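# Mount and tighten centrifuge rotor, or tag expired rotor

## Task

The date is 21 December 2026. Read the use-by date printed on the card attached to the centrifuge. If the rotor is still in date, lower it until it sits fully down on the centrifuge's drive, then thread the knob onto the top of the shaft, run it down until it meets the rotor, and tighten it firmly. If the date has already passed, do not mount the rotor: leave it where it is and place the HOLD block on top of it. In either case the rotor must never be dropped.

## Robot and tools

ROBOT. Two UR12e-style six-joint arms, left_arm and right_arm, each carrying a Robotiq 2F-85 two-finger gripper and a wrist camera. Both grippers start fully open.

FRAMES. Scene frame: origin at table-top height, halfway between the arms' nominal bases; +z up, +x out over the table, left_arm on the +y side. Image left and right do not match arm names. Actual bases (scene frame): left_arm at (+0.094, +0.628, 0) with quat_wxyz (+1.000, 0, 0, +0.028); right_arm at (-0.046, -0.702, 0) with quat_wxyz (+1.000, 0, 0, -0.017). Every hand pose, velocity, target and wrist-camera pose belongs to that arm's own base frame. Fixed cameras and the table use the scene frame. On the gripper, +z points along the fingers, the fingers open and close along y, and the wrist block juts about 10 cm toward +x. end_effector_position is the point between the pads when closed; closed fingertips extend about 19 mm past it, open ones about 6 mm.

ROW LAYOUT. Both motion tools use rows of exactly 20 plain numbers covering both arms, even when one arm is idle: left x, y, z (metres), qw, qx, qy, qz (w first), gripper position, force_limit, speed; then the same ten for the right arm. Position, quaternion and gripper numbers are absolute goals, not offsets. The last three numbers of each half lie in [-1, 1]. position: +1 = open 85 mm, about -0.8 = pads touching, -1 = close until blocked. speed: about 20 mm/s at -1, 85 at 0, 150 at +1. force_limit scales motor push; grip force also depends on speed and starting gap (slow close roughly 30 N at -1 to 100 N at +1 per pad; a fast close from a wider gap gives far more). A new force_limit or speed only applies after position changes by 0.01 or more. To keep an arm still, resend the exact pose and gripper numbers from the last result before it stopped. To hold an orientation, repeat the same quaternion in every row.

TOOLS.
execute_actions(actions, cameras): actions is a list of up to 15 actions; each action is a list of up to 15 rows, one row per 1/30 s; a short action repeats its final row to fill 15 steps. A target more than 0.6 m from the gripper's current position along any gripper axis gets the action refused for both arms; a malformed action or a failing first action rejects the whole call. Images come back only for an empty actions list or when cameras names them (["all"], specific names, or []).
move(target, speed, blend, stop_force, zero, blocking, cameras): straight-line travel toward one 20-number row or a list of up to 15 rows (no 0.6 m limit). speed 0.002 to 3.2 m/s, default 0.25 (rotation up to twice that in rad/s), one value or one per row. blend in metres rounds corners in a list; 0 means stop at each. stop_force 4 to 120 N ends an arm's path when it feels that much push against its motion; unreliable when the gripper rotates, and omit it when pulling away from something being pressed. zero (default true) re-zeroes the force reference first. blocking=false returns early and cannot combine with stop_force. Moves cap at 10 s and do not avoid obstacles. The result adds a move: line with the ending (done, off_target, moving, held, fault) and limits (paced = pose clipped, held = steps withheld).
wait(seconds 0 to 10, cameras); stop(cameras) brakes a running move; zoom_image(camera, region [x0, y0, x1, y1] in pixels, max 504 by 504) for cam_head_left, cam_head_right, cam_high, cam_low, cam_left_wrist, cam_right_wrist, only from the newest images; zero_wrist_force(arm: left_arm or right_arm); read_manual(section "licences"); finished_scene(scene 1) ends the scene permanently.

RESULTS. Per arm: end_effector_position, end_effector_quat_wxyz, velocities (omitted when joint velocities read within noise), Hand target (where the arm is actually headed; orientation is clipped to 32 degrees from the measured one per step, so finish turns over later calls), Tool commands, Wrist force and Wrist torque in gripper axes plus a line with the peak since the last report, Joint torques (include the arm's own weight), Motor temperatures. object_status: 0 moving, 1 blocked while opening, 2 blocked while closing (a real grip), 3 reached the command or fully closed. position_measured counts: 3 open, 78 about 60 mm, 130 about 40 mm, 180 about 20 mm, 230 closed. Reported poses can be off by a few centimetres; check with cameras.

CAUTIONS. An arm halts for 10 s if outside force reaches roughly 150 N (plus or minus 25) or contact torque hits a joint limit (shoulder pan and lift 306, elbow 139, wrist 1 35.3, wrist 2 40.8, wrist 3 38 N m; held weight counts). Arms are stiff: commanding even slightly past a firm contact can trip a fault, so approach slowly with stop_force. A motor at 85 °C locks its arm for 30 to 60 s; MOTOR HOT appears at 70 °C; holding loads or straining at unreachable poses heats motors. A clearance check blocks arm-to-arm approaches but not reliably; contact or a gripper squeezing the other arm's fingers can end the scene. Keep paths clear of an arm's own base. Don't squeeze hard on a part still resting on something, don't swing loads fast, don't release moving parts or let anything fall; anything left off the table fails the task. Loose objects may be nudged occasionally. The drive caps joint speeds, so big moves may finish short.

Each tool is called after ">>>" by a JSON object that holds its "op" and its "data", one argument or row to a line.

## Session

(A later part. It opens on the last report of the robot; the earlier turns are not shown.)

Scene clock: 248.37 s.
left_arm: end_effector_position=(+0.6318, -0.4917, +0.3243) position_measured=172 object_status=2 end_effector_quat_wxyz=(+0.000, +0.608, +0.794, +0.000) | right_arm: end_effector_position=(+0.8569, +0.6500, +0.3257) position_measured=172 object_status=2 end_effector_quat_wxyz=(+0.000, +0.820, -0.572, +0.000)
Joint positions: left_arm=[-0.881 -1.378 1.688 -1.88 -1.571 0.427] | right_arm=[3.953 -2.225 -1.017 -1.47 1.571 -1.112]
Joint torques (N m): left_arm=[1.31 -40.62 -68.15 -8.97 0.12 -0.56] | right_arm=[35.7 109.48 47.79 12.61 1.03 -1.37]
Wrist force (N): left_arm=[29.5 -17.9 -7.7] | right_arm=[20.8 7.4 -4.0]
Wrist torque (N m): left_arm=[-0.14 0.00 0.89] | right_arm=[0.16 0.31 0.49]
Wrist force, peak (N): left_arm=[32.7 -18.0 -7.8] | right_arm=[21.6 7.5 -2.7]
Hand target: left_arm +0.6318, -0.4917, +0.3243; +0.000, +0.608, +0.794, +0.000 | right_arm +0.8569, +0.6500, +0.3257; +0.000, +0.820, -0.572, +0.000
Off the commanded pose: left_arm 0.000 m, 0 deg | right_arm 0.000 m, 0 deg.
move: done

>>> {"op": "move", "data": {
  "target": [
    [0.6318,-0.4917,0.3249,0,0.6083,0.7937,0,-1,0.4,-1,0.8569,0.6500,0.3263,0,0.8202,-0.5721,0,-1,0.4,-1],
    [0.6184,-0.4960,0.3249,0,0.5660,0.8244,0,-1,0.4,-1,0.8699,0.6554,0.3263,0,0.8490,-0.5284,0,-1,0.4,-1],
    [0.6087,-0.5001,0.3249,0,0.5332,0.8460,0,-1,0.4,-1,0.8793,0.6603,0.3263,0,0.8691,-0.4947,0,-1,0.4,-1],
    [0.6034,-0.5027,0.3249,0,0.5146,0.8574,0,-1,0.4,-1,0.8843,0.6634,0.3263,0,0.8796,-0.4756,0,-1,0.4,-1]
  ],
  "speed": 0.02,
  "blend": [0,0.003,0.003,0],
  "cameras": ["cam_head_left","cam_head_right","cam_low","cam_high"]
}}

>>> {"op": "zoom_image", "data": {
  "camera": "cam_head_left",
  "region": [225, 180, 285, 225]
}}

>>> {"op": "zoom_image", "data": {
  "camera": "cam_low",
  "region": [220, 160, 320, 250]
}}

>>> {"op": "zoom_image", "data": {
  "camera": "cam_high",
  "region": [290, 180, 420, 300]
}}

Scene clock: 261.83 s.
left_arm: end_effector_position=(+0.6033, -0.5027, +0.3249) position_measured=172 object_status=2 end_effector_quat_wxyz=(+0.000, +0.515, +0.857, +0.000) | right_arm: end_effector_position=(+0.8843, +0.6634, +0.3263) position_measured=172 object_status=2 end_effector_quat_wxyz=(+0.000, +0.880, -0.476, +0.000)
Joint positions: left_arm=[-0.918 -1.403 1.716 -1.884 -1.571 0.163] | right_arm=[3.943 -2.285 -0.915 -1.512 1.571 -1.349]
Joint torques (N m): left_arm=[-3.56 -81.3 -63.08 -17.81 -0.87 1.22] | right_arm=[2.54 142.39 59.36 6.6 4.94 2.76]
Wrist force (N): left_arm=[14.5 -3.6 25.3] | right_arm=[10.5 4.1 22.9]
Wrist torque (N m): left_arm=[0.74 0.00 0.43] | right_arm=[0.48 0.44 -0.10]
Wrist force, peak (N): left_arm=[30.1 -18.1 -7.9] | right_arm=[18.5 5.7 20.5]
Hand target: left_arm +0.6034, -0.5027, +0.3249; +0.000, +0.515, +0.857, +0.000 | right_arm +0.8843, +0.6634, +0.3263; +0.000, +0.880, -0.476, +0.000
Off the commanded pose: left_arm 0.000 m, 0 deg | right_arm 0.000 m, 0 deg.
move: done
Images, in order (width x height): cam_head_left 504x504, cam_head_right 504x504, cam_high 504x504, cam_low 504x504.

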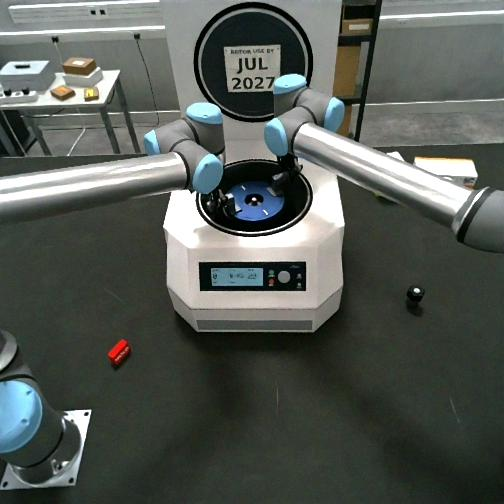

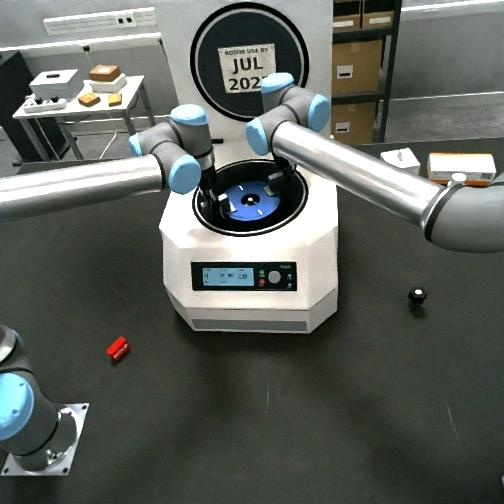

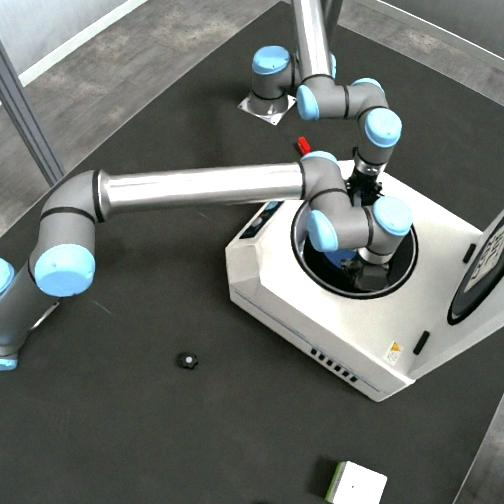

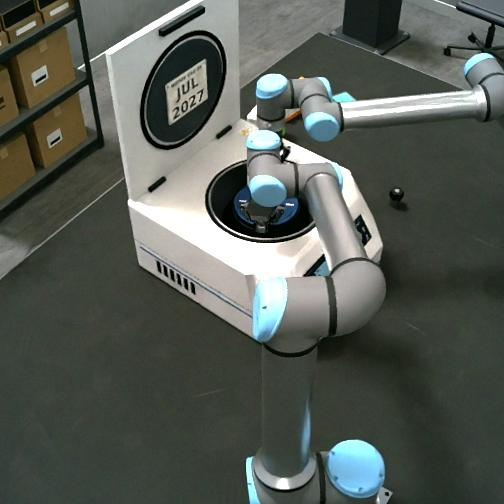

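Scaled by 8.400 from the camera's 504x504 image, which has a finer 720x720 frame.

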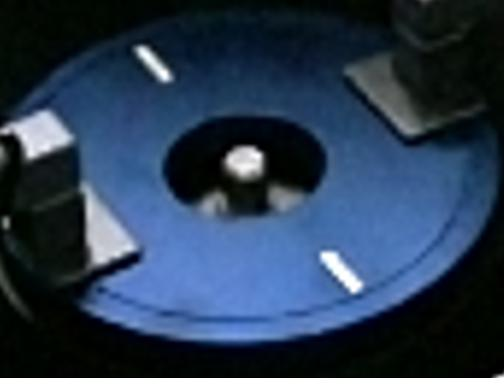

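Scaled by 5.040 from the camera's 504x504 image, which has a finer 720x720 frame.

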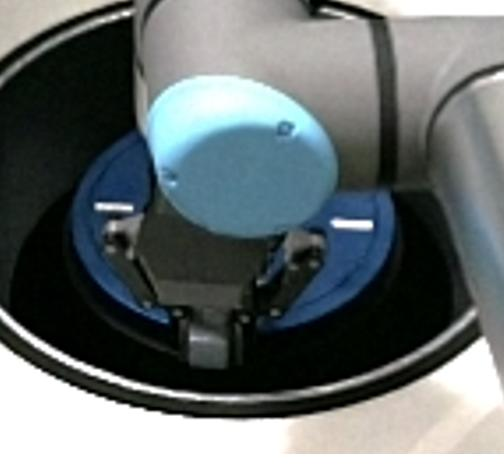

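Scaled by 3.877 from the camera's 504x504 image, which has a finer 720x720 frame.

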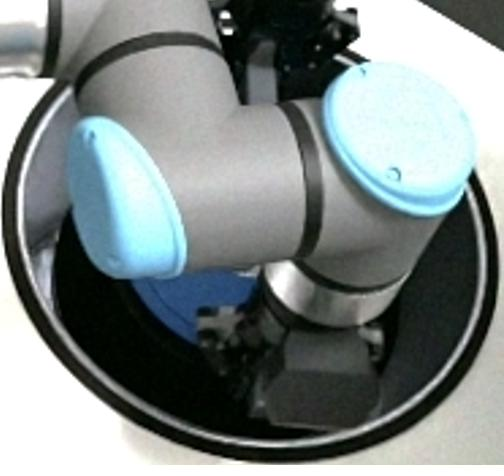

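>>> {"op": "move", "data": {
  "target": [0.5983,-0.5055,0.3249,0,0.4957,0.8685,0,-1,0.4,-1,0.8891,0.6667,0.3263,0,0.8898,-0.4564,0,-1,0.4,-1],
  "speed": 0.02
}}

>>> {"op": "move", "data": {
  "target": [0.5933,-0.5086,0.3249,0,0.4767,0.8791,0,-1,0.4,-1,0.8939,0.6701,0.3263,0,0.8995,-0.4369,0,-1,0.4,-1],
  "speed": 0.02
}}

Scene clock: 292.63 s.
left_arm: end_effector_position=(+0.5982, -0.5055, +0.3249) position_measured=172 object_status=2 end_effector_quat_wxyz=(+0.000, +0.496, +0.869, +0.000) | right_arm: end_effector_position=(+0.8891, +0.6667, +0.3263) position_measured=172 object_status=2 end_effector_quat_wxyz=(+0.000, +0.890, -0.456, +0.000) end_effector_velocity=(+0.000, +0.000, -0.002) end_effector_angular_velocity=(+0.000, +0.002, -0.007)
Joint positions: left_arm=[-0.926 -1.407 1.72 -1.884 -1.571 0.111] | right_arm=[3.942 -2.297 -0.894 -1.521 1.571 -1.393]
Joint velocities: left_arm=[within noise] | right_arm=[-0.001 -0.001 0 0 0.002 0.006]
Joint torques (N m): left_arm=[-0.99 -83.57 -63.84 -18.22 0.55 1.16] | right_arm=[5.14 145.16 58.13 6.1 0.88 2.7]
Wrist force (N): left_arm=[15.5 -3.6 26.6] | right_arm=[11.9 2.9 23.8]
Wrist torque (N m): left_arm=[0.70 0.01 0.56] | right_arm=[0.58 0.43 -0.07]
Wrist force, peak (N): left_arm=[18.9 -3.6 29.1] | right_arm=[15.1 2.4 26.4]
Hand target: left_arm +0.5983, -0.5055, +0.3249; +0.000, +0.496, +0.868, +0.000 | right_arm +0.8891, +0.6667, +0.3263; +0.000, +0.890, -0.456, +0.000
Off the commanded pose: left_arm 0.000 m, 0 deg | right_arm 0.000 m, 0 deg.
move: done

Scene clock: 293.97 s.
left_arm: end_effector_position=(+0.5933, -0.5086, +0.3249) position_measured=172 object_status=2 end_effector_quat_wxyz=(+0.000, +0.477, +0.879, +0.000) | right_arm: end_effector_position=(+0.8939, +0.6701, +0.3263) position_measured=172 object_status=2 end_effector_quat_wxyz=(+0.000, +0.900, -0.437, +0.000) end_effector_velocity=(+0.000, +0.000, +0.000) end_effector_angular_velocity=(+0.001, +0.001, -0.005)
Joint positions: left_arm=[-0.934 -1.41 1.724 -1.885 -1.571 0.06] | right_arm=[3.941 -2.31 -0.873 -1.53 1.571 -1.438]
Joint velocities: left_arm=[within noise] | right_arm=[0 0 0 0 0.001 0.005]
Joint torques (N m): left_arm=[-1.68 -83.34 -62.72 -18 -0.01 1.23] | right_arm=[3.31 147.05 58.71 6.12 1.05 2.67]
Wrist force (N): left_arm=[15.3 -2.9 26.4] | right_arm=[11.0 3.0 24.6]
Wrist torque (N m): left_arm=[0.71 -0.01 0.46] | right_arm=[0.68 0.45 -0.11]
Wrist force, peak (N): left_arm=[17.1 -2.9 26.9] | right_arm=[12.9 3.3 24.4]
Hand target: left_arm +0.5933, -0.5086, +0.3249; +0.000, +0.477, +0.879, +0.000 | right_arm +0.8939, +0.6701, +0.3263; +0.000, +0.900, -0.437, +0.000
Off the commanded pose: left_arm 0.000 m, 0 deg | right_arm 0.000 m, 0 deg.
move: done

>>> {"op": "move", "data": {
  "target": [
    [0.5933,-0.5086,0.3389,0,0.4767,0.8791,0,-1,0.4,-1,0.8939,0.6701,0.3403,0,0.8995,-0.4369,0,-1,0.4,-1],
    [0.6034,-0.5027,0.3389,0,0.5146,0.8574,0,-1,0.4,-1,0.8843,0.6634,0.3403,0,0.8796,-0.4756,0,-1,0.4,-1]
  ],
  "speed": 0.03
}}

>>> {"op": "move", "data": {
  "target": [0.6034,-0.5027,0.3189,0,0.5146,0.8574,0,-1,0.4,-1,0.8843,0.6634,0.3203,0,0.8796,-0.4756,0,-1,0.4,-1],
  "speed": 0.015,
  "stop_force": 15
}}

Scene clock: 306.97 s.
left_arm: end_effector_position=(+0.6035, -0.5027, +0.3389) position_measured=172 object_status=2 end_effector_quat_wxyz=(+0.000, +0.515, +0.857, +0.000) end_effector_velocity=(+0.000, +0.000, +0.000) end_effector_angular_velocity=(+0.000, +0.000, +0.005) | right_arm: end_effector_position=(+0.8842, +0.6634, +0.3403) position_measured=172 object_status=2 end_effector_quat_wxyz=(+0.000, +0.880, -0.476, +0.000)
Joint positions: left_arm=[-0.918 -1.41 1.699 -1.859 -1.571 0.163] | right_arm=[3.943 -2.283 -0.893 -1.536 1.571 -1.348]
Joint velocities: left_arm=[0 0 -0.001 0 0 -0.005] | right_arm=[within noise]
Joint torques (N m): left_arm=[-3.75 -77.34 -87.19 -8.64 0.93 -0.62] | right_arm=[27.3 143.62 76.88 8.99 5.09 -0.94]
Wrist force (N): left_arm=[12.9 -3.5 37.0] | right_arm=[8.0 -6.7 35.3]
Wrist torque (N m): left_arm=[0.25 0.00 0.86] | right_arm=[0.42 0.44 0.52]
Wrist force, peak (N): left_arm=[12.3 0.0 39.8] | right_arm=[7.8 -1.2 39.2]
Hand target: left_arm +0.6034, -0.5027, +0.3389; +0.000, +0.515, +0.857, +0.000 | right_arm +0.8843, +0.6634, +0.3403; +0.000, +0.880, -0.476, +0.000
Off the commanded pose: left_arm 0.000 m, 0 deg | right_arm 0.000 m, 0 deg.
move: done

Scene clock: 308.63 s.
left_arm: end_effector_position=(+0.6034, -0.5027, +0.3296) position_measured=172 object_status=2 end_effector_quat_wxyz=(+0.000, +0.515, +0.857, +0.000) | right_arm: end_effector_position=(+0.8843, +0.6634, +0.3310) position_measured=172 object_status=2 end_effector_quat_wxyz=(+0.000, +0.880, -0.476, +0.000)
Joint positions: left_arm=[-0.918 -1.406 1.71 -1.876 -1.571 0.163] | right_arm=[3.943 -2.284 -0.908 -1.52 1.571 -1.348]
Joint torques (N m): left_arm=[-7.19 -79.77 -85.59 -8.27 -0.01 1.39] | right_arm=[18.12 133.2 70.91 3.42 5.47 -1.42]
Wrist force (N): left_arm=[16.5 -4.3 24.7] | right_arm=[14.2 -3.2 21.0]
Wrist torque (N m): left_arm=[0.20 -0.03 0.73] | right_arm=[0.46 0.42 0.35]
Wrist force, peak (N): left_arm=[12.8 -3.5 37.3] | right_arm=[6.9 -6.5 36.5]
Hand target: left_arm +0.6034, -0.5027, +0.3296; +0.000, +0.515, +0.857, +0.000 | right_arm +0.8843, +0.6634, +0.3310; +0.000, +0.880, -0.476, +0.000
Off the commanded pose: left_arm 0.011 m, 0 deg | right_arm 0.011 m, 0 deg.
move: contact (left_arm, right_arm)

>>> {"op": "move", "data": {
  "target": [
    [0.6034,-0.5027,0.3369,0,0.5146,0.8574,0,-1,0.4,-1,0.8843,0.6634,0.3383,0,0.8796,-0.4756,0,-1,0.4,-1],
    [0.5933,-0.5086,0.3369,0,0.4767,0.8791,0,-1,0.4,-1,0.8939,0.6701,0.3383,0,0.8995,-0.4369,0,-1,0.4,-1]
  ],
  "speed": 0.03
}}

>>> {"op": "move", "data": {
  "target": [0.5933,-0.5086,0.3189,0,0.4767,0.8791,0,-1,0.4,-1,0.8939,0.6701,0.3203,0,0.8995,-0.4369,0,-1,0.4,-1],
  "speed": 0.015,
  "stop_force": 15
}}

Scene clock: 313.40 s.
left_arm: end_effector_position=(+0.5932, -0.5086, +0.3369) position_measured=172 object_status=2 end_effector_quat_wxyz=(+0.000, +0.477, +0.879, +0.000) end_effector_velocity=(+0.000, +0.000, +0.000) end_effector_angular_velocity=(+0.001, +0.000, -0.007) | right_arm: end_effector_position=(+0.8939, +0.6702, +0.3383) position_measured=172 object_status=2 end_effector_quat_wxyz=(+0.000, +0.900, -0.437, +0.000) end_effector_velocity=(-0.001, +0.000, +0.000) end_effector_angular_velocity=(-0.002, +0.000, -0.005)
Joint positions: left_arm=[-0.934 -1.415 1.709 -1.864 -1.571 0.06] | right_arm=[3.941 -2.309 -0.853 -1.55 1.571 -1.438]
Joint velocities: left_arm=[0 0 0 0 0 0.006] | right_arm=[0.001 0.001 -0.001 -0.001 -0.001 0.005]
Joint torques (N m): left_arm=[-2.71 -87.16 -71.06 -19 -0.85 1.35] | right_arm=[3.53 166.87 62.32 7.19 5.13 2.62]
Wrist force (N): left_arm=[14.2 1.8 37.4] | right_arm=[9.8 -0.4 35.7]
Wrist torque (N m): left_arm=[0.70 -0.04 0.39] | right_arm=[0.62 0.46 -0.23]
Wrist force, peak (N): left_arm=[18.8 2.0 37.9] | right_arm=[7.3 -6.2 38.4]
Hand target: left_arm +0.5933, -0.5086, +0.3369; +0.000, +0.477, +0.879, +0.000 | right_arm +0.8939, +0.6701, +0.3383; +0.000, +0.900, -0.437, +0.000
Off the commanded pose: left_arm 0.000 m, 0 deg | right_arm 0.000 m, 0 deg.
move: done

Scene clock: 315.43 s.
left_arm: end_effector_position=(+0.5933, -0.5086, +0.3250) position_measured=172 object_status=2 end_effector_quat_wxyz=(+0.000, +0.477, +0.879, +0.000) | right_arm: end_effector_position=(+0.8939, +0.6701, +0.3263) position_measured=172 object_status=2 end_effector_quat_wxyz=(+0.000, +0.900, -0.437, +0.000)
Joint positions: left_arm=[-0.933 -1.41 1.724 -1.885 -1.571 0.06] | right_arm=[3.941 -2.31 -0.873 -1.53 1.571 -1.437]
Joint torques (N m): left_arm=[2.33 -91.71 -89.7 -8.37 0.5 -0.52] | right_arm=[19.39 132.74 75.23 4.18 5.63 2.5]
Wrist force (N): left_arm=[13.2 2.1 33.0] | right_arm=[10.2 1.7 27.5]
Wrist torque (N m): left_arm=[0.21 0.09 0.17] | right_arm=[0.84 0.47 -0.33]
Wrist force, peak (N): left_arm=[12.8 1.5 37.9] | right_arm=[8.4 -1.9 36.2]
Hand target: left_arm +0.5933, -0.5086, +0.3250; +0.000, +0.477, +0.879, +0.000 | right_arm +0.8939, +0.6701, +0.3263; +0.000, +0.900, -0.437, +0.000
Off the commanded pose: left_arm 0.006 m, 0 deg | right_arm 0.006 m, 0 deg.
move: contact (left_arm, right_arm)

>>> {"op": "move", "data": {
  "target": [
    [0.5933,-0.5086,0.3245,0,0.4767,0.8791,0,-1,0.4,-1,0.8939,0.6701,0.3258,0,0.8995,-0.4369,0,-1,0.4,-1],
    [0.5933,-0.5086,0.3245,0,0.4767,0.8791,0,-1,0.4,-1,0.8939,0.6701,0.3258,0,0.8995,-0.4369,0,0.2,0.4,-0.6]
  ],
  "speed": 0.01,
  "cameras": ["cam_right_wrist","cam_head_left"]
}}

Scene clock: 320.27 s.
left_arm: end_effector_position=(+0.5933, -0.5086, +0.3245) position_measured=172 object_status=2 end_effector_quat_wxyz=(+0.000, +0.477, +0.879, +0.000) | right_arm: end_effector_position=(+0.8939, +0.6702, +0.3258) position_measured=104 object_status=0 end_effector_quat_wxyz=(+0.000, +0.900, -0.437, +0.000)
Joint positions: left_arm=[-0.933 -1.409 1.724 -1.886 -1.571 0.06] | right_arm=[3.941 -2.31 -0.874 -1.529 1.571 -1.437]
Joint torques (N m): left_arm=[-1.21 -47.3 -47.88 -6.33 1.77 -0.25] | right_arm=[-1.5 124.96 40.95 2.53 -3.17 2]
Wrist force (N): left_arm=[16.7 -3.5 7.3] | right_arm=[-4.7 -1.3 -0.2]
Wrist torque (N m): left_arm=[-0.43 0.14 0.64] | right_arm=[-0.21 0.86 0.22]
Wrist force, peak (N): left_arm=[13.4 2.4 34.4] | right_arm=[9.9 0.7 28.6]
Hand target: left_arm +0.5933, -0.5086, +0.3245; +0.000, +0.477, +0.879, +0.000 | right_arm +0.8939, +0.6701, +0.3258; +0.000, +0.900, -0.437, +0.000
Off the commanded pose: left_arm 0.000 m, 0 deg | right_arm 0.000 m, 0 deg.
move: done
camera_calibration:
cam_right_wrist: T_world_to_cam=[[-0.786973, -0.616941, 0.00753207, 1.11973], [-0.581095, 0.74524, 0.327027, -0.0688187], [-0.207369, 0.252984, -0.944985, 0.455279], [0, 0, 0, 1]] pos_world=[0.935619, 0.626916, 0.444303]
Images, in order (width x height): cam_head_left 504x504, cam_right_wrist 672x504.

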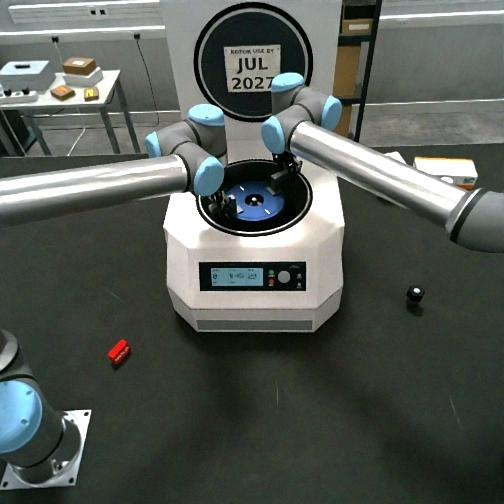

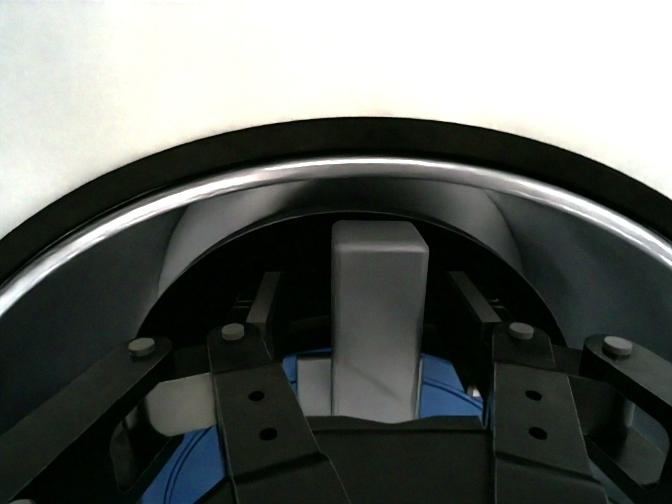

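>>> {"op": "move", "data": {
  "target": [
    [0.5933,-0.5086,0.3245,0,0.4767,0.8791,0,-1,0.4,-1,0.8939,0.6701,0.47,0,0.8995,-0.4369,0,0.2,0.4,-0.6],
    [0.5933,-0.5086,0.3245,0,0.4767,0.8791,0,-1,0.4,-1,0.8118,0.7769,0.47,0,0.8988,-0.4384,0,0.2,0.4,-0.6]
  ],
  "speed": [0.15,0.2],
  "blend": [0.03,0],
  "cameras": ["cam_right_wrist","cam_head_left","cam_high"]
}}

>>> {"op": "zoom_image", "data": {
  "camera": "cam_right_wrist",
  "region": [240, 90, 440, 290]
}}

>>> {"op": "zoom_image", "data": {
  "camera": "cam_high",
  "region": [160, 330, 220, 390]
}}

Scene clock: 327.30 s.
left_arm: end_effector_position=(+0.5933, -0.5086, +0.3245) position_measured=172 object_status=2 end_effector_quat_wxyz=(+0.000, +0.477, +0.879, +0.000) | right_arm: end_effector_position=(+0.8119, +0.7769, +0.4699) position_measured=104 object_status=3 end_effector_quat_wxyz=(+0.000, +0.899, -0.438, +0.000)
Joint positions: left_arm=[-0.933 -1.409 1.724 -1.886 -1.571 0.06] | right_arm=[4.061 -2.365 -0.522 -1.825 1.571 -1.315]
Joint torques (N m): left_arm=[7.88 -46.5 -48.17 -7.04 2.04 -0.11] | right_arm=[8.98 134.39 37.15 7.19 -0.88 1.29]
Wrist force (N): left_arm=[17.0 -3.7 6.6] | right_arm=[-4.7 -1.4 -0.5]
Wrist torque (N m): left_arm=[-0.46 0.14 0.64] | right_arm=[-0.25 0.87 -0.05]
Wrist force, peak (N): left_arm=[17.6 -3.6 7.5] | right_arm=[-10.8 -1.0 -0.2]
Hand target: left_arm +0.5933, -0.5086, +0.3245; +0.000, +0.477, +0.879, +0.000 | right_arm +0.8118, +0.7769, +0.4700; +0.000, +0.899, -0.438, +0.000
Off the commanded pose: left_arm 0.000 m, 0 deg | right_arm 0.000 m, 0 deg.
move: done
camera_calibration:
cam_right_wrist: T_world_to_cam=[[-0.78902, -0.61432, 0.00772335, 1.11952], [-0.578561, 0.747203, 0.32704, -0.246684], [-0.206678, 0.253572, -0.944979, 0.546335], [0, 0, 0, 1]] pos_world=[0.853518, 0.733532, 0.588304]
Images, in order (width x height): cam_head_left 504x504, cam_high 504x504, cam_right_wrist 672x504.

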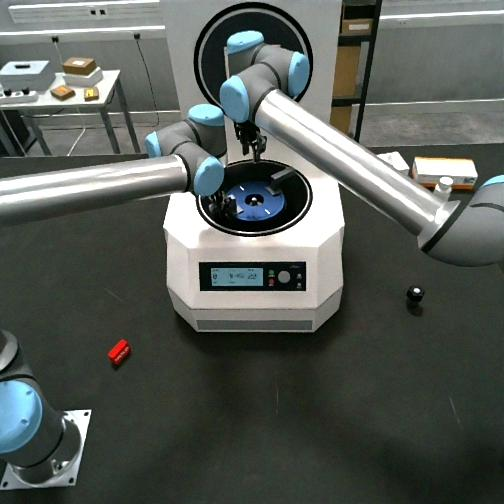

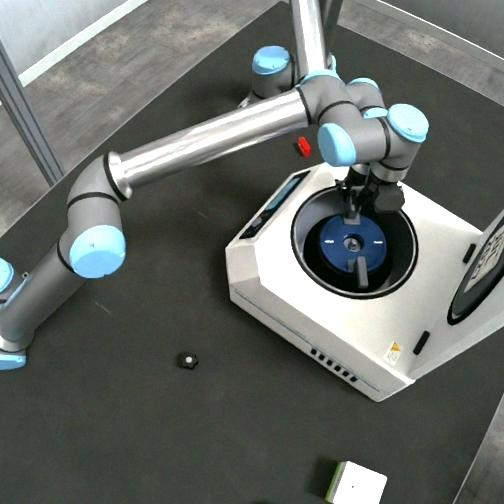

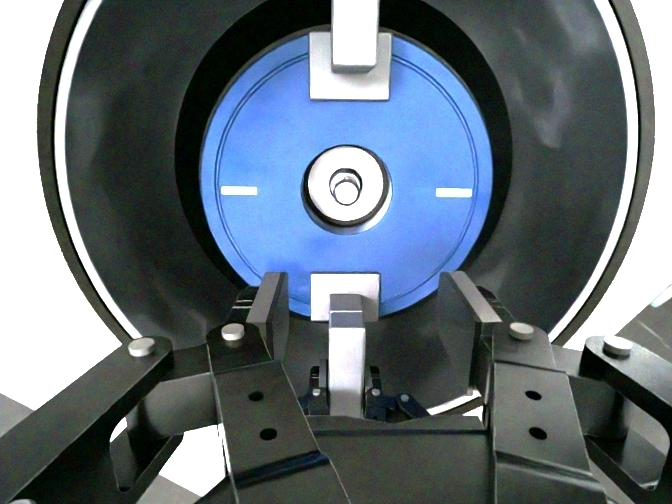

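Scaled by 2.520 from the camera's 672x504 image, which has a finer 960x720 frame.

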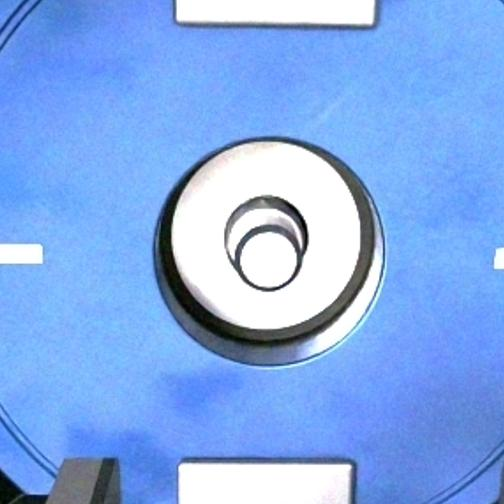

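Scaled by 8.400 from the camera's 504x504 image, which has a finer 720x720 frame.

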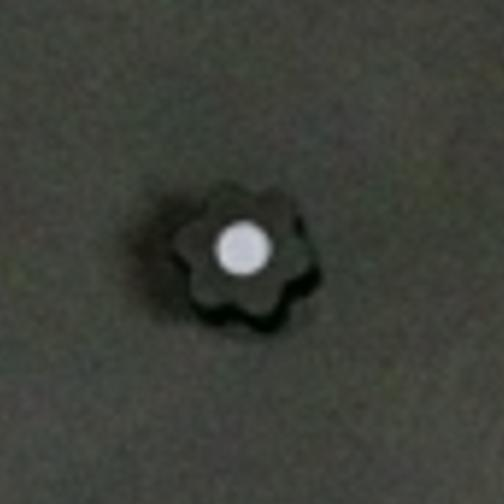

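>>> {"op": "move", "data": {
  "target": [
    [0.5933,-0.5086,0.3245,0,0.4767,0.8791,0,-1,0.4,-1,0.65,0.35,0.45,0,0.8988,-0.4384,0,0.6,0.4,-0.3],
    [0.5933,-0.5086,0.3245,0,0.4767,0.8791,0,-1,0.4,-1,0.6065,0.2298,0.22,0,0.8988,-0.4384,0,0.6,0.4,-0.3]
  ],
  "speed": [0.35,0.25],
  "blend": [0.05,0],
  "cameras": ["cam_right_wrist","cam_head_left","cam_low"]
}}

>>> {"op": "zoom_image", "data": {
  "camera": "cam_right_wrist",
  "region": [240, 90, 440, 290]
}}

>>> {"op": "zoom_image", "data": {
  "camera": "cam_low",
  "region": [370, 160, 430, 220]
}}

>>> {"op": "zoom_image", "data": {
  "camera": "cam_head_left",
  "region": [385, 265, 445, 325]
}}

Scene clock: 344.70 s.
left_arm: end_effector_position=(+0.5933, -0.5086, +0.3245) position_measured=172 object_status=2 end_effector_quat_wxyz=(+0.000, +0.477, +0.879, +0.000) | right_arm: end_effector_position=(+0.6066, +0.2298, +0.2200) position_measured=53 object_status=3 end_effector_quat_wxyz=(+0.000, +0.899, -0.438, +0.000)
Joint positions: left_arm=[-0.933 -1.409 1.724 -1.886 -1.571 0.06] | right_arm=[3.776 -1.591 -2.082 -1.04 1.571 -1.6]
Joint torques (N m): left_arm=[8.01 -47.83 -48.25 -7.44 2.15 0.33] | right_arm=[5.87 63.81 32.14 6.4 1.86 2.31]
Wrist force (N): left_arm=[17.0 -3.5 7.4] | right_arm=[-4.7 -1.3 -0.1]
Wrist torque (N m): left_arm=[-0.46 0.17 0.64] | right_arm=[-0.22 0.80 0.19]
Wrist force, peak (N): left_arm=[17.4 -3.5 7.6] | right_arm=[-7.0 -5.1 -0.5]
Hand target: left_arm +0.5933, -0.5086, +0.3245; +0.000, +0.477, +0.879, +0.000 | right_arm +0.6065, +0.2298, +0.2200; +0.000, +0.899, -0.438, +0.000
Off the commanded pose: left_arm 0.000 m, 0 deg | right_arm 0.000 m, 0 deg.
move: done
camera_calibration:
cam_right_wrist: T_world_to_cam=[[-0.789081, -0.614241, 0.00767498, 0.623413], [-0.57851, 0.747266, 0.326985, 0.125], [-0.206582, 0.253577, -0.944998, 0.406521], [0, 0, 0, 1]] pos_world=[0.648218, 0.186432, 0.338504]
Images, in order (width x height): cam_head_left 504x504, cam_low 504x504, cam_right_wrist 672x504.

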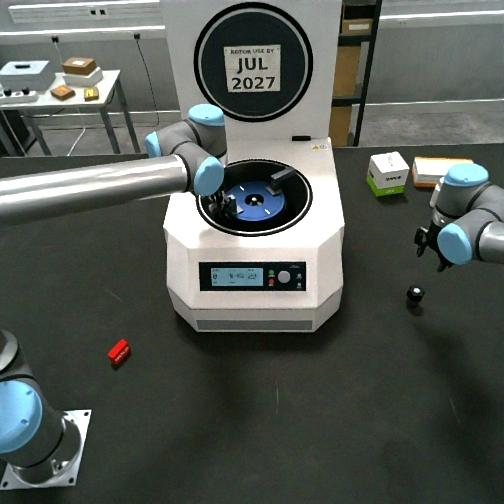

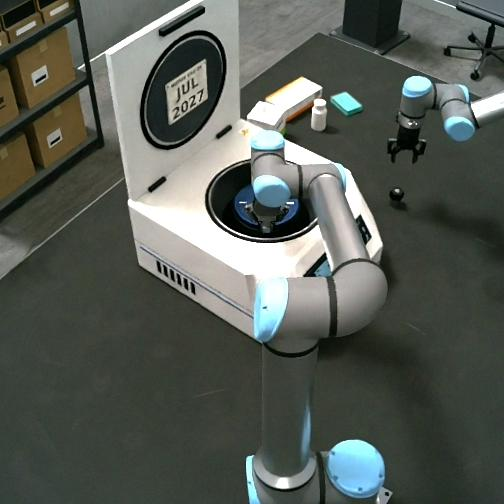

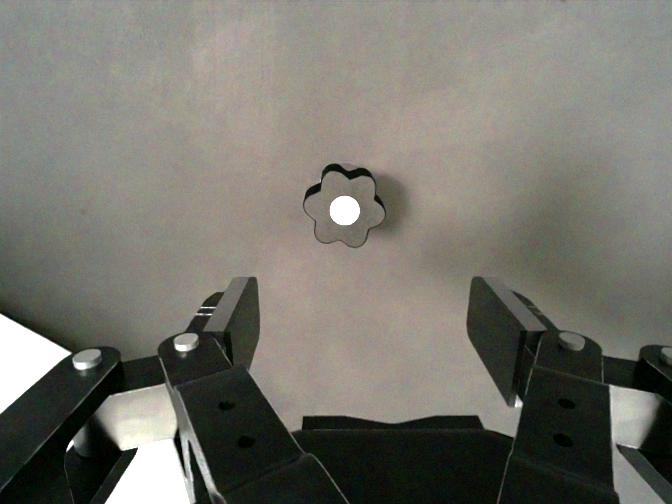

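Scaled by 2.520 from the camera's 672x504 image, which has a finer 960x720 frame.

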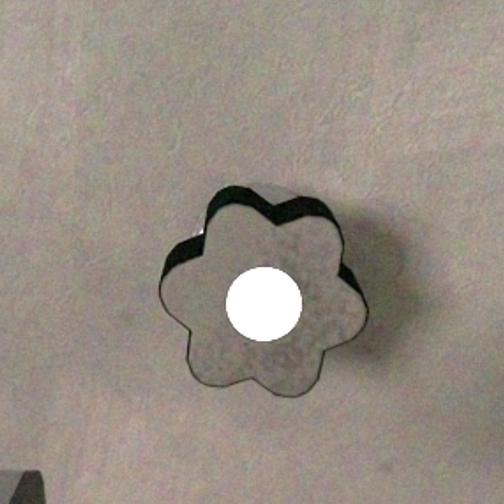

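Scaled by 8.400 from the camera's 504x504 image, which has a finer 720x720 frame.

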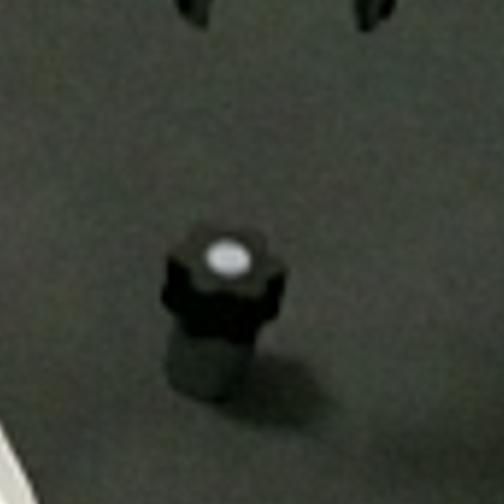

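Scaled by 8.400 from the camera's 504x504 image, which has a finer 720x720 frame.

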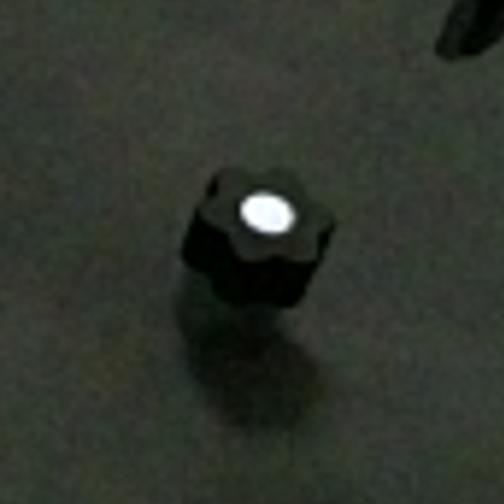

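>>> {"op": "move", "data": {
  "target": [
    [0.5933,-0.5086,0.3245,0,0.4767,0.8791,0,-1,0.4,-1,0.6056,0.2330,0.13,0,0.4955,-0.8686,0,0.8,-1,-0.5],
    [0.5933,-0.5086,0.3245,0,0.4767,0.8791,0,-1,0.4,-1,0.6056,0.2330,0.054,0,0.4955,-0.8686,0,0.8,-1,-0.5],
    [0.5933,-0.5086,0.3245,0,0.4767,0.8791,0,-1,0.4,-1,0.6056,0.2330,0.054,0,0.4955,-0.8686,0,-1,-1,-0.9]
  ],
  "speed": [0.5,0.1,0.1],
  "blend": [0.01,0,0],
  "cameras": ["cam_right_wrist"]
}}

Scene clock: 361.27 s.
left_arm: end_effector_position=(+0.5933, -0.5086, +0.3245) position_measured=172 object_status=2 end_effector_quat_wxyz=(+0.000, +0.477, +0.879, +0.000) | right_arm: end_effector_position=(+0.6056, +0.2330, +0.0540) position_measured=95 object_status=2 end_effector_quat_wxyz=(+0.000, -0.495, +0.869, +0.000)
Joint positions: left_arm=[-0.933 -1.409 1.724 -1.886 -1.571 0.06] | right_arm=[3.781 -1.801 -2.218 -0.694 1.571 -0.398]
Joint torques (N m): left_arm=[7.51 -46.33 -48.33 -7.48 2.1 0.69] | right_arm=[-6.91 44.84 35.27 6.41 1.8 -1.28]
Wrist force (N): left_arm=[17.1 -3.7 7.3] | right_arm=[-2.0 0.7 -13.9]
Wrist torque (N m): left_arm=[-0.46 0.12 0.64] | right_arm=[-0.13 0.85 -0.07]
Wrist force, peak (N): left_arm=[17.2 -3.6 7.8] | right_arm=[-2.4 0.8 -14.1]
Hand target: left_arm +0.5933, -0.5086, +0.3245; +0.000, +0.477, +0.879, +0.000 | right_arm +0.6056, +0.2330, +0.0540; +0.000, -0.496, +0.869, +0.000
Off the commanded pose: left_arm 0.000 m, 0 deg | right_arm 0.000 m, 0 deg.
move: done
camera_calibration:
cam_right_wrist: T_world_to_cam=[[-0.859926, 0.510365, 0.00748056, 0.406814], [0.484404, 0.81139, 0.327107, -0.482344], [0.160874, 0.284911, -0.944958, 0.0188034], [0, 0, 0, 1]] pos_world=[0.580455, 0.178388, 0.172503]
Images, in order (width x height): cam_right_wrist 672x504.

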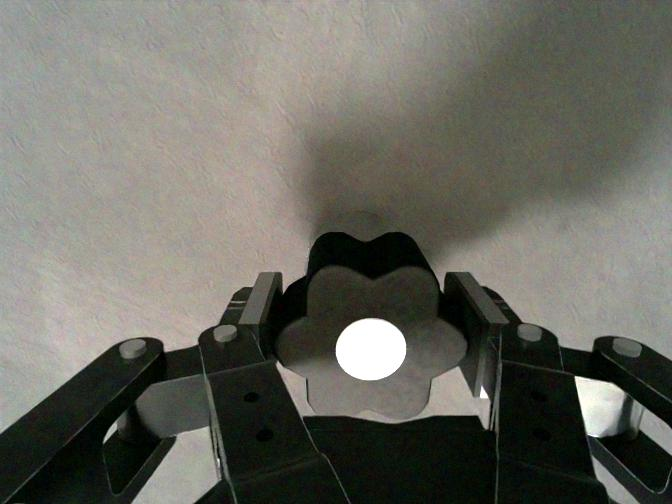

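>>> {"op": "move", "data": {
  "target": [
    [0.5933,-0.5086,0.3245,0,0.4767,0.8791,0,-1,0.4,-1,0.6056,0.2330,0.054,0,0.4955,-0.8686,0,0.8,-1,-0.5],
    [0.5933,-0.5086,0.3245,0,0.4767,0.8791,0,-1,0.4,-1,0.6056,0.2330,0.054,0,0.9646,-0.2639,0,0.8,-1,-0.5],
    [0.5933,-0.5086,0.3245,0,0.4767,0.8791,0,-1,0.4,-1,0.6056,0.2330,0.054,0,0.9646,-0.2639,0,-1,-1,-0.9]
  ],
  "speed": [0.1,0.6,0.1],
  "cameras": ["cam_right_wrist"]
}}

Scene clock: 367.57 s.
left_arm: end_effector_position=(+0.5933, -0.5086, +0.3245) position_measured=172 object_status=2 end_effector_quat_wxyz=(+0.000, +0.477, +0.879, +0.000) | right_arm: end_effector_position=(+0.6056, +0.2330, +0.0540) position_measured=109 object_status=0 end_effector_quat_wxyz=(+0.000, +0.965, -0.264, +0.000)
Joint positions: left_arm=[-0.933 -1.409 1.724 -1.886 -1.571 0.06] | right_arm=[3.781 -1.801 -2.218 -0.694 1.571 -1.968]
Joint torques (N m): left_arm=[7.25 -46.99 -48.17 -7.57 1.78 1.32] | right_arm=[-10.06 43.54 34.1 2.09 -2.68 -1.07]
Wrist force (N): left_arm=[17.0 -3.3 6.8] | right_arm=[-5.8 1.5 -13.4]
Wrist torque (N m): left_arm=[-0.39 0.13 0.64] | right_arm=[-0.07 0.80 0.21]
Wrist force, peak (N): left_arm=[17.4 -3.3 7.7] | right_arm=[-5.8 1.5 -13.4]
Hand target: left_arm +0.5933, -0.5086, +0.3245; +0.000, +0.477, +0.879, +0.000 | right_arm +0.6056, +0.2330, +0.0540; +0.000, +0.965, -0.264, +0.000
Off the commanded pose: left_arm 0.000 m, 0 deg | right_arm 0.000 m, 0 deg.
move: done
camera_calibration:
cam_right_wrist: T_world_to_cam=[[-0.51045, -0.859875, 0.00746116, 0.514447], [-0.811369, 0.484492, 0.32703, 0.378557], [-0.28482, 0.160878, -0.944985, 0.317614], [0, 0, 0, 1]] pos_world=[0.660211, 0.207855, 0.172503]
Images, in order (width x height): cam_right_wrist 672x504.

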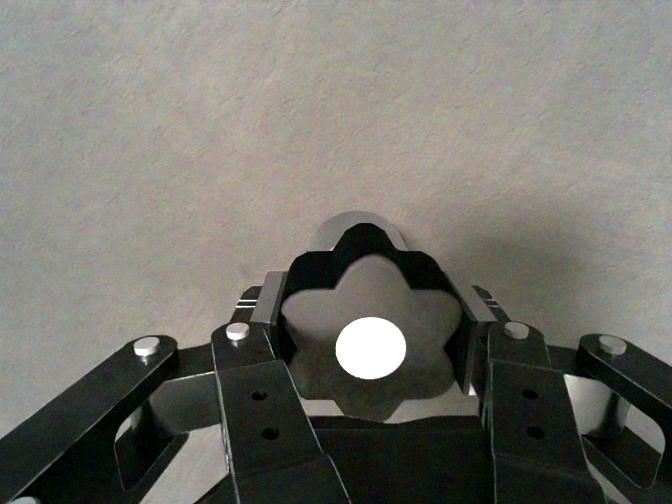

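>>> {"op": "move", "data": {
  "target": [
    [0.5933,-0.5086,0.3245,0,0.4767,0.8791,0,-1,0.4,-1,0.6056,0.2330,0.054,0,0.9646,-0.2639,0,0.8,-1,-0.5],
    [0.5933,-0.5086,0.3245,0,0.4767,0.8791,0,-1,0.4,-1,0.6056,0.2330,0.2425,0,0.9646,-0.2639,0,0.8,-1,-0.5]
  ],
  "speed": [0.1,0.3],
  "cameras": ["cam_right_wrist"]
}}

>>> {"op": "zoom_image", "data": {
  "camera": "cam_right_wrist",
  "region": [280, 130, 400, 250]
}}

Scene clock: 375.10 s.
left_arm: end_effector_position=(+0.5933, -0.5086, +0.3245) position_measured=172 object_status=2 end_effector_quat_wxyz=(+0.000, +0.477, +0.879, +0.000) | right_arm: end_effector_position=(+0.6056, +0.2329, +0.2423) position_measured=28 object_status=3 end_effector_quat_wxyz=(+0.000, +0.965, -0.264, +0.000)
Joint positions: left_arm=[-0.933 -1.409 1.724 -1.886 -1.571 0.06] | right_arm=[3.781 -1.571 -2.057 -1.085 1.571 -1.968]
Joint torques (N m): left_arm=[6.7 -46.88 -47.7 -8.2 2.02 1.16] | right_arm=[13.62 65 49.51 2.25 -2.53 2.29]
Wrist force (N): left_arm=[16.7 -3.8 6.9] | right_arm=[-5.0 -1.0 -0.3]
Wrist torque (N m): left_arm=[-0.47 0.19 0.64] | right_arm=[-0.16 0.85 0.21]
Wrist force, peak (N): left_arm=[17.5 -3.3 7.7] | right_arm=[-6.0 1.9 -13.9]
Hand target: left_arm +0.5933, -0.5086, +0.3245; +0.000, +0.477, +0.879, +0.000 | right_arm +0.6056, +0.2330, +0.2425; +0.000, +0.965, -0.264, +0.000
Off the commanded pose: left_arm 0.000 m, 0 deg | right_arm 0.000 m, 0 deg.
move: done
camera_calibration:
cam_right_wrist: T_world_to_cam=[[-0.510521, -0.859831, 0.00763582, 0.512932], [-0.81129, 0.484604, 0.327059, 0.316939], [-0.284916, 0.160776, -0.944973, 0.495653], [0, 0, 0, 1]] pos_world=[0.660211, 0.207756, 0.360804]
Images, in order (width x height): cam_right_wrist 672x504.

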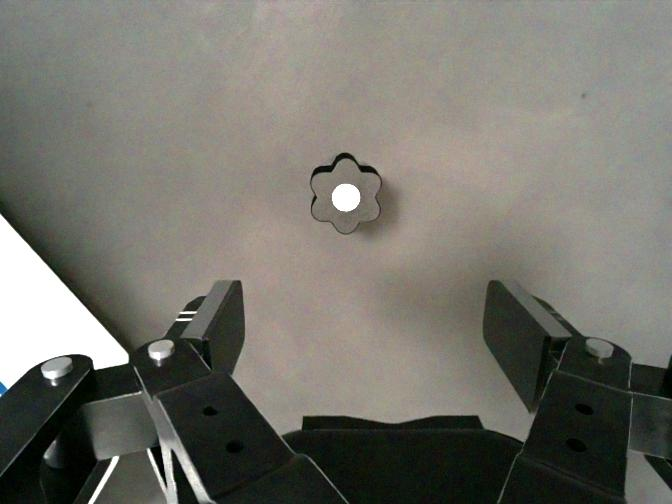

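Scaled by 4.200 from the camera's 672x504 image, which has a finer 960x720 frame.

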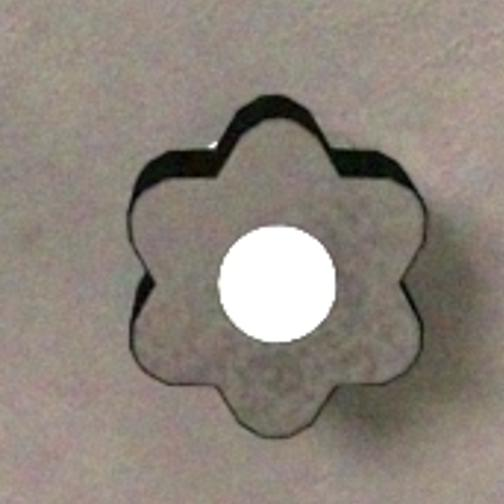

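>>> {"op": "move", "data": {
  "target": [
    [0.5933,-0.5086,0.3245,0,0.4767,0.8791,0,-1,0.4,-1,0.6056,0.2330,0.058,0,0.9646,-0.2639,0,0.8,-1,-0.5],
    [0.5933,-0.5086,0.3245,0,0.4767,0.8791,0,-1,0.4,-1,0.6056,0.2330,0.058,0,0.9646,-0.2639,0,-1,0.2,-0.9]
  ],
  "speed": 0.2,
  "cameras": ["cam_right_wrist"]
}}

>>> {"op": "move", "data": {
  "target": [0.5933,-0.5086,0.3245,0,0.4767,0.8791,0,-1,0.4,-1,0.6056,0.2330,0.14,0,0.9646,-0.2639,0,-1,0.2,-0.9],
  "speed": 0.15,
  "cameras": ["cam_low","cam_head_left"]
}}

>>> {"op": "zoom_image", "data": {
  "camera": "cam_low",
  "region": [370, 130, 440, 210]
}}

Scene clock: 388.20 s.
left_arm: end_effector_position=(+0.5933, -0.5086, +0.3245) position_measured=172 object_status=2 end_effector_quat_wxyz=(+0.000, +0.477, +0.879, +0.000) | right_arm: end_effector_position=(+0.6056, +0.2330, +0.0580) position_measured=110 object_status=0 end_effector_quat_wxyz=(+0.000, +0.965, -0.264, +0.000)
Joint positions: left_arm=[-0.933 -1.409 1.724 -1.886 -1.571 0.06] | right_arm=[3.781 -1.794 -2.215 -0.702 1.571 -1.968]
Joint torques (N m): left_arm=[6.85 -47.42 -48.35 -8.65 1.89 1.28] | right_arm=[-4.96 42.69 33.64 5.73 -0.46 -1.35]
Wrist force (N): left_arm=[17.0 -3.7 6.7] | right_arm=[-8.2 5.7 -28.0]
Wrist torque (N m): left_arm=[-0.45 0.12 0.64] | right_arm=[-0.16 0.85 0.22]
Wrist force, peak (N): left_arm=[17.4 -3.3 7.7] | right_arm=[-8.1 5.7 -28.2]
Hand target: left_arm +0.5933, -0.5086, +0.3245; +0.000, +0.477, +0.879, +0.000 | right_arm +0.6056, +0.2330, +0.0580; +0.000, +0.965, -0.264, +0.000
Off the commanded pose: left_arm 0.000 m, 0 deg | right_arm 0.000 m, 0 deg.
move: done
camera_calibration:
cam_right_wrist: T_world_to_cam=[[-0.51045, -0.859875, 0.00746116, 0.514417], [-0.811369, 0.484492, 0.32703, 0.377249], [-0.28482, 0.160878, -0.944985, 0.321394], [0, 0, 0, 1]] pos_world=[0.660211, 0.207855, 0.176503]
Images, in order (width x height): cam_right_wrist 672x504.

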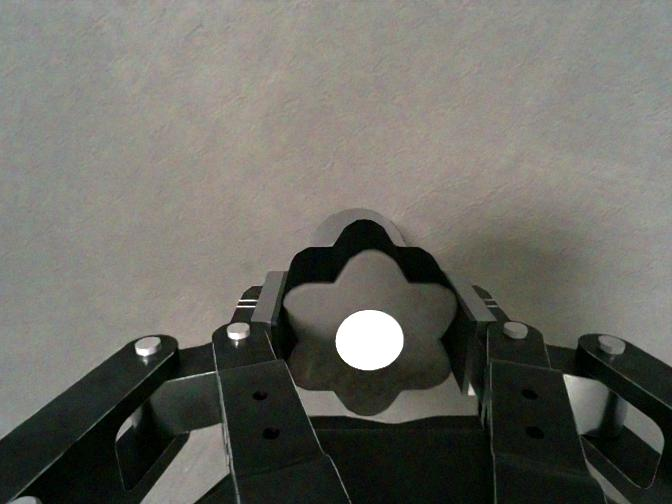

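Scene clock: 389.20 s.
left_arm: end_effector_position=(+0.5933, -0.5086, +0.3245) position_measured=172 object_status=2 end_effector_quat_wxyz=(+0.000, +0.477, +0.879, +0.000) | right_arm: end_effector_position=(+0.6057, +0.2330, +0.1400) position_measured=110 object_status=2 end_effector_quat_wxyz=(+0.000, +0.965, -0.264, +0.000)
Joint positions: left_arm=[-0.933 -1.409 1.724 -1.886 -1.571 0.06] | right_arm=[3.781 -1.679 -2.157 -0.876 1.571 -1.969]
Joint torques (N m): left_arm=[7.46 -47.71 -48.05 -8.71 1.85 1.17] | right_arm=[0.98 67.34 36.6 4.12 -2.01 3.03]
Wrist force (N): left_arm=[17.1 -3.4 7.2] | right_arm=[-4.8 -1.5 4.5]
Wrist torque (N m): left_arm=[-0.43 0.14 0.64] | right_arm=[-0.25 0.82 0.19]
Wrist force, peak (N): left_arm=[17.3 -3.3 7.5] | right_arm=[-8.1 5.4 -26.7]
Hand target: left_arm +0.5933, -0.5086, +0.3245; +0.000, +0.477, +0.879, +0.000 | right_arm +0.6056, +0.2330, +0.1400; +0.000, +0.965, -0.264, +0.000
Off the commanded pose: left_arm 0.000 m, 0 deg | right_arm 0.000 m, 0 deg.
move: done
Images, in order (width x height): cam_head_left 504x504, cam_low 504x504.

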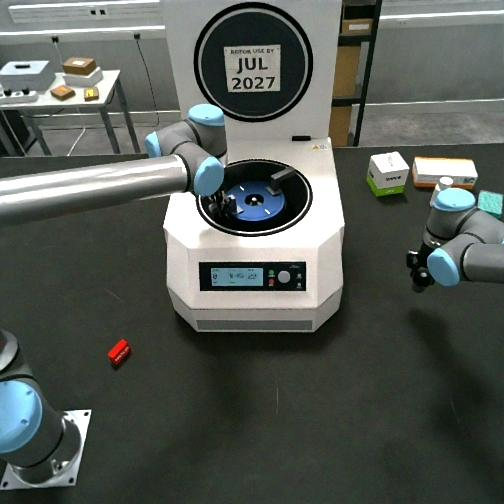

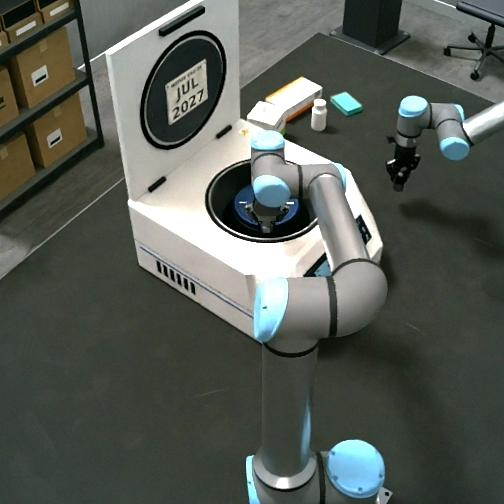

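Scaled by 6.300 from the camera's 504x504 image, which has a finer 720x720 frame.

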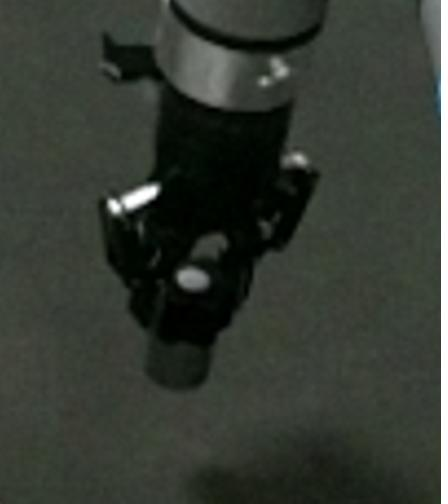

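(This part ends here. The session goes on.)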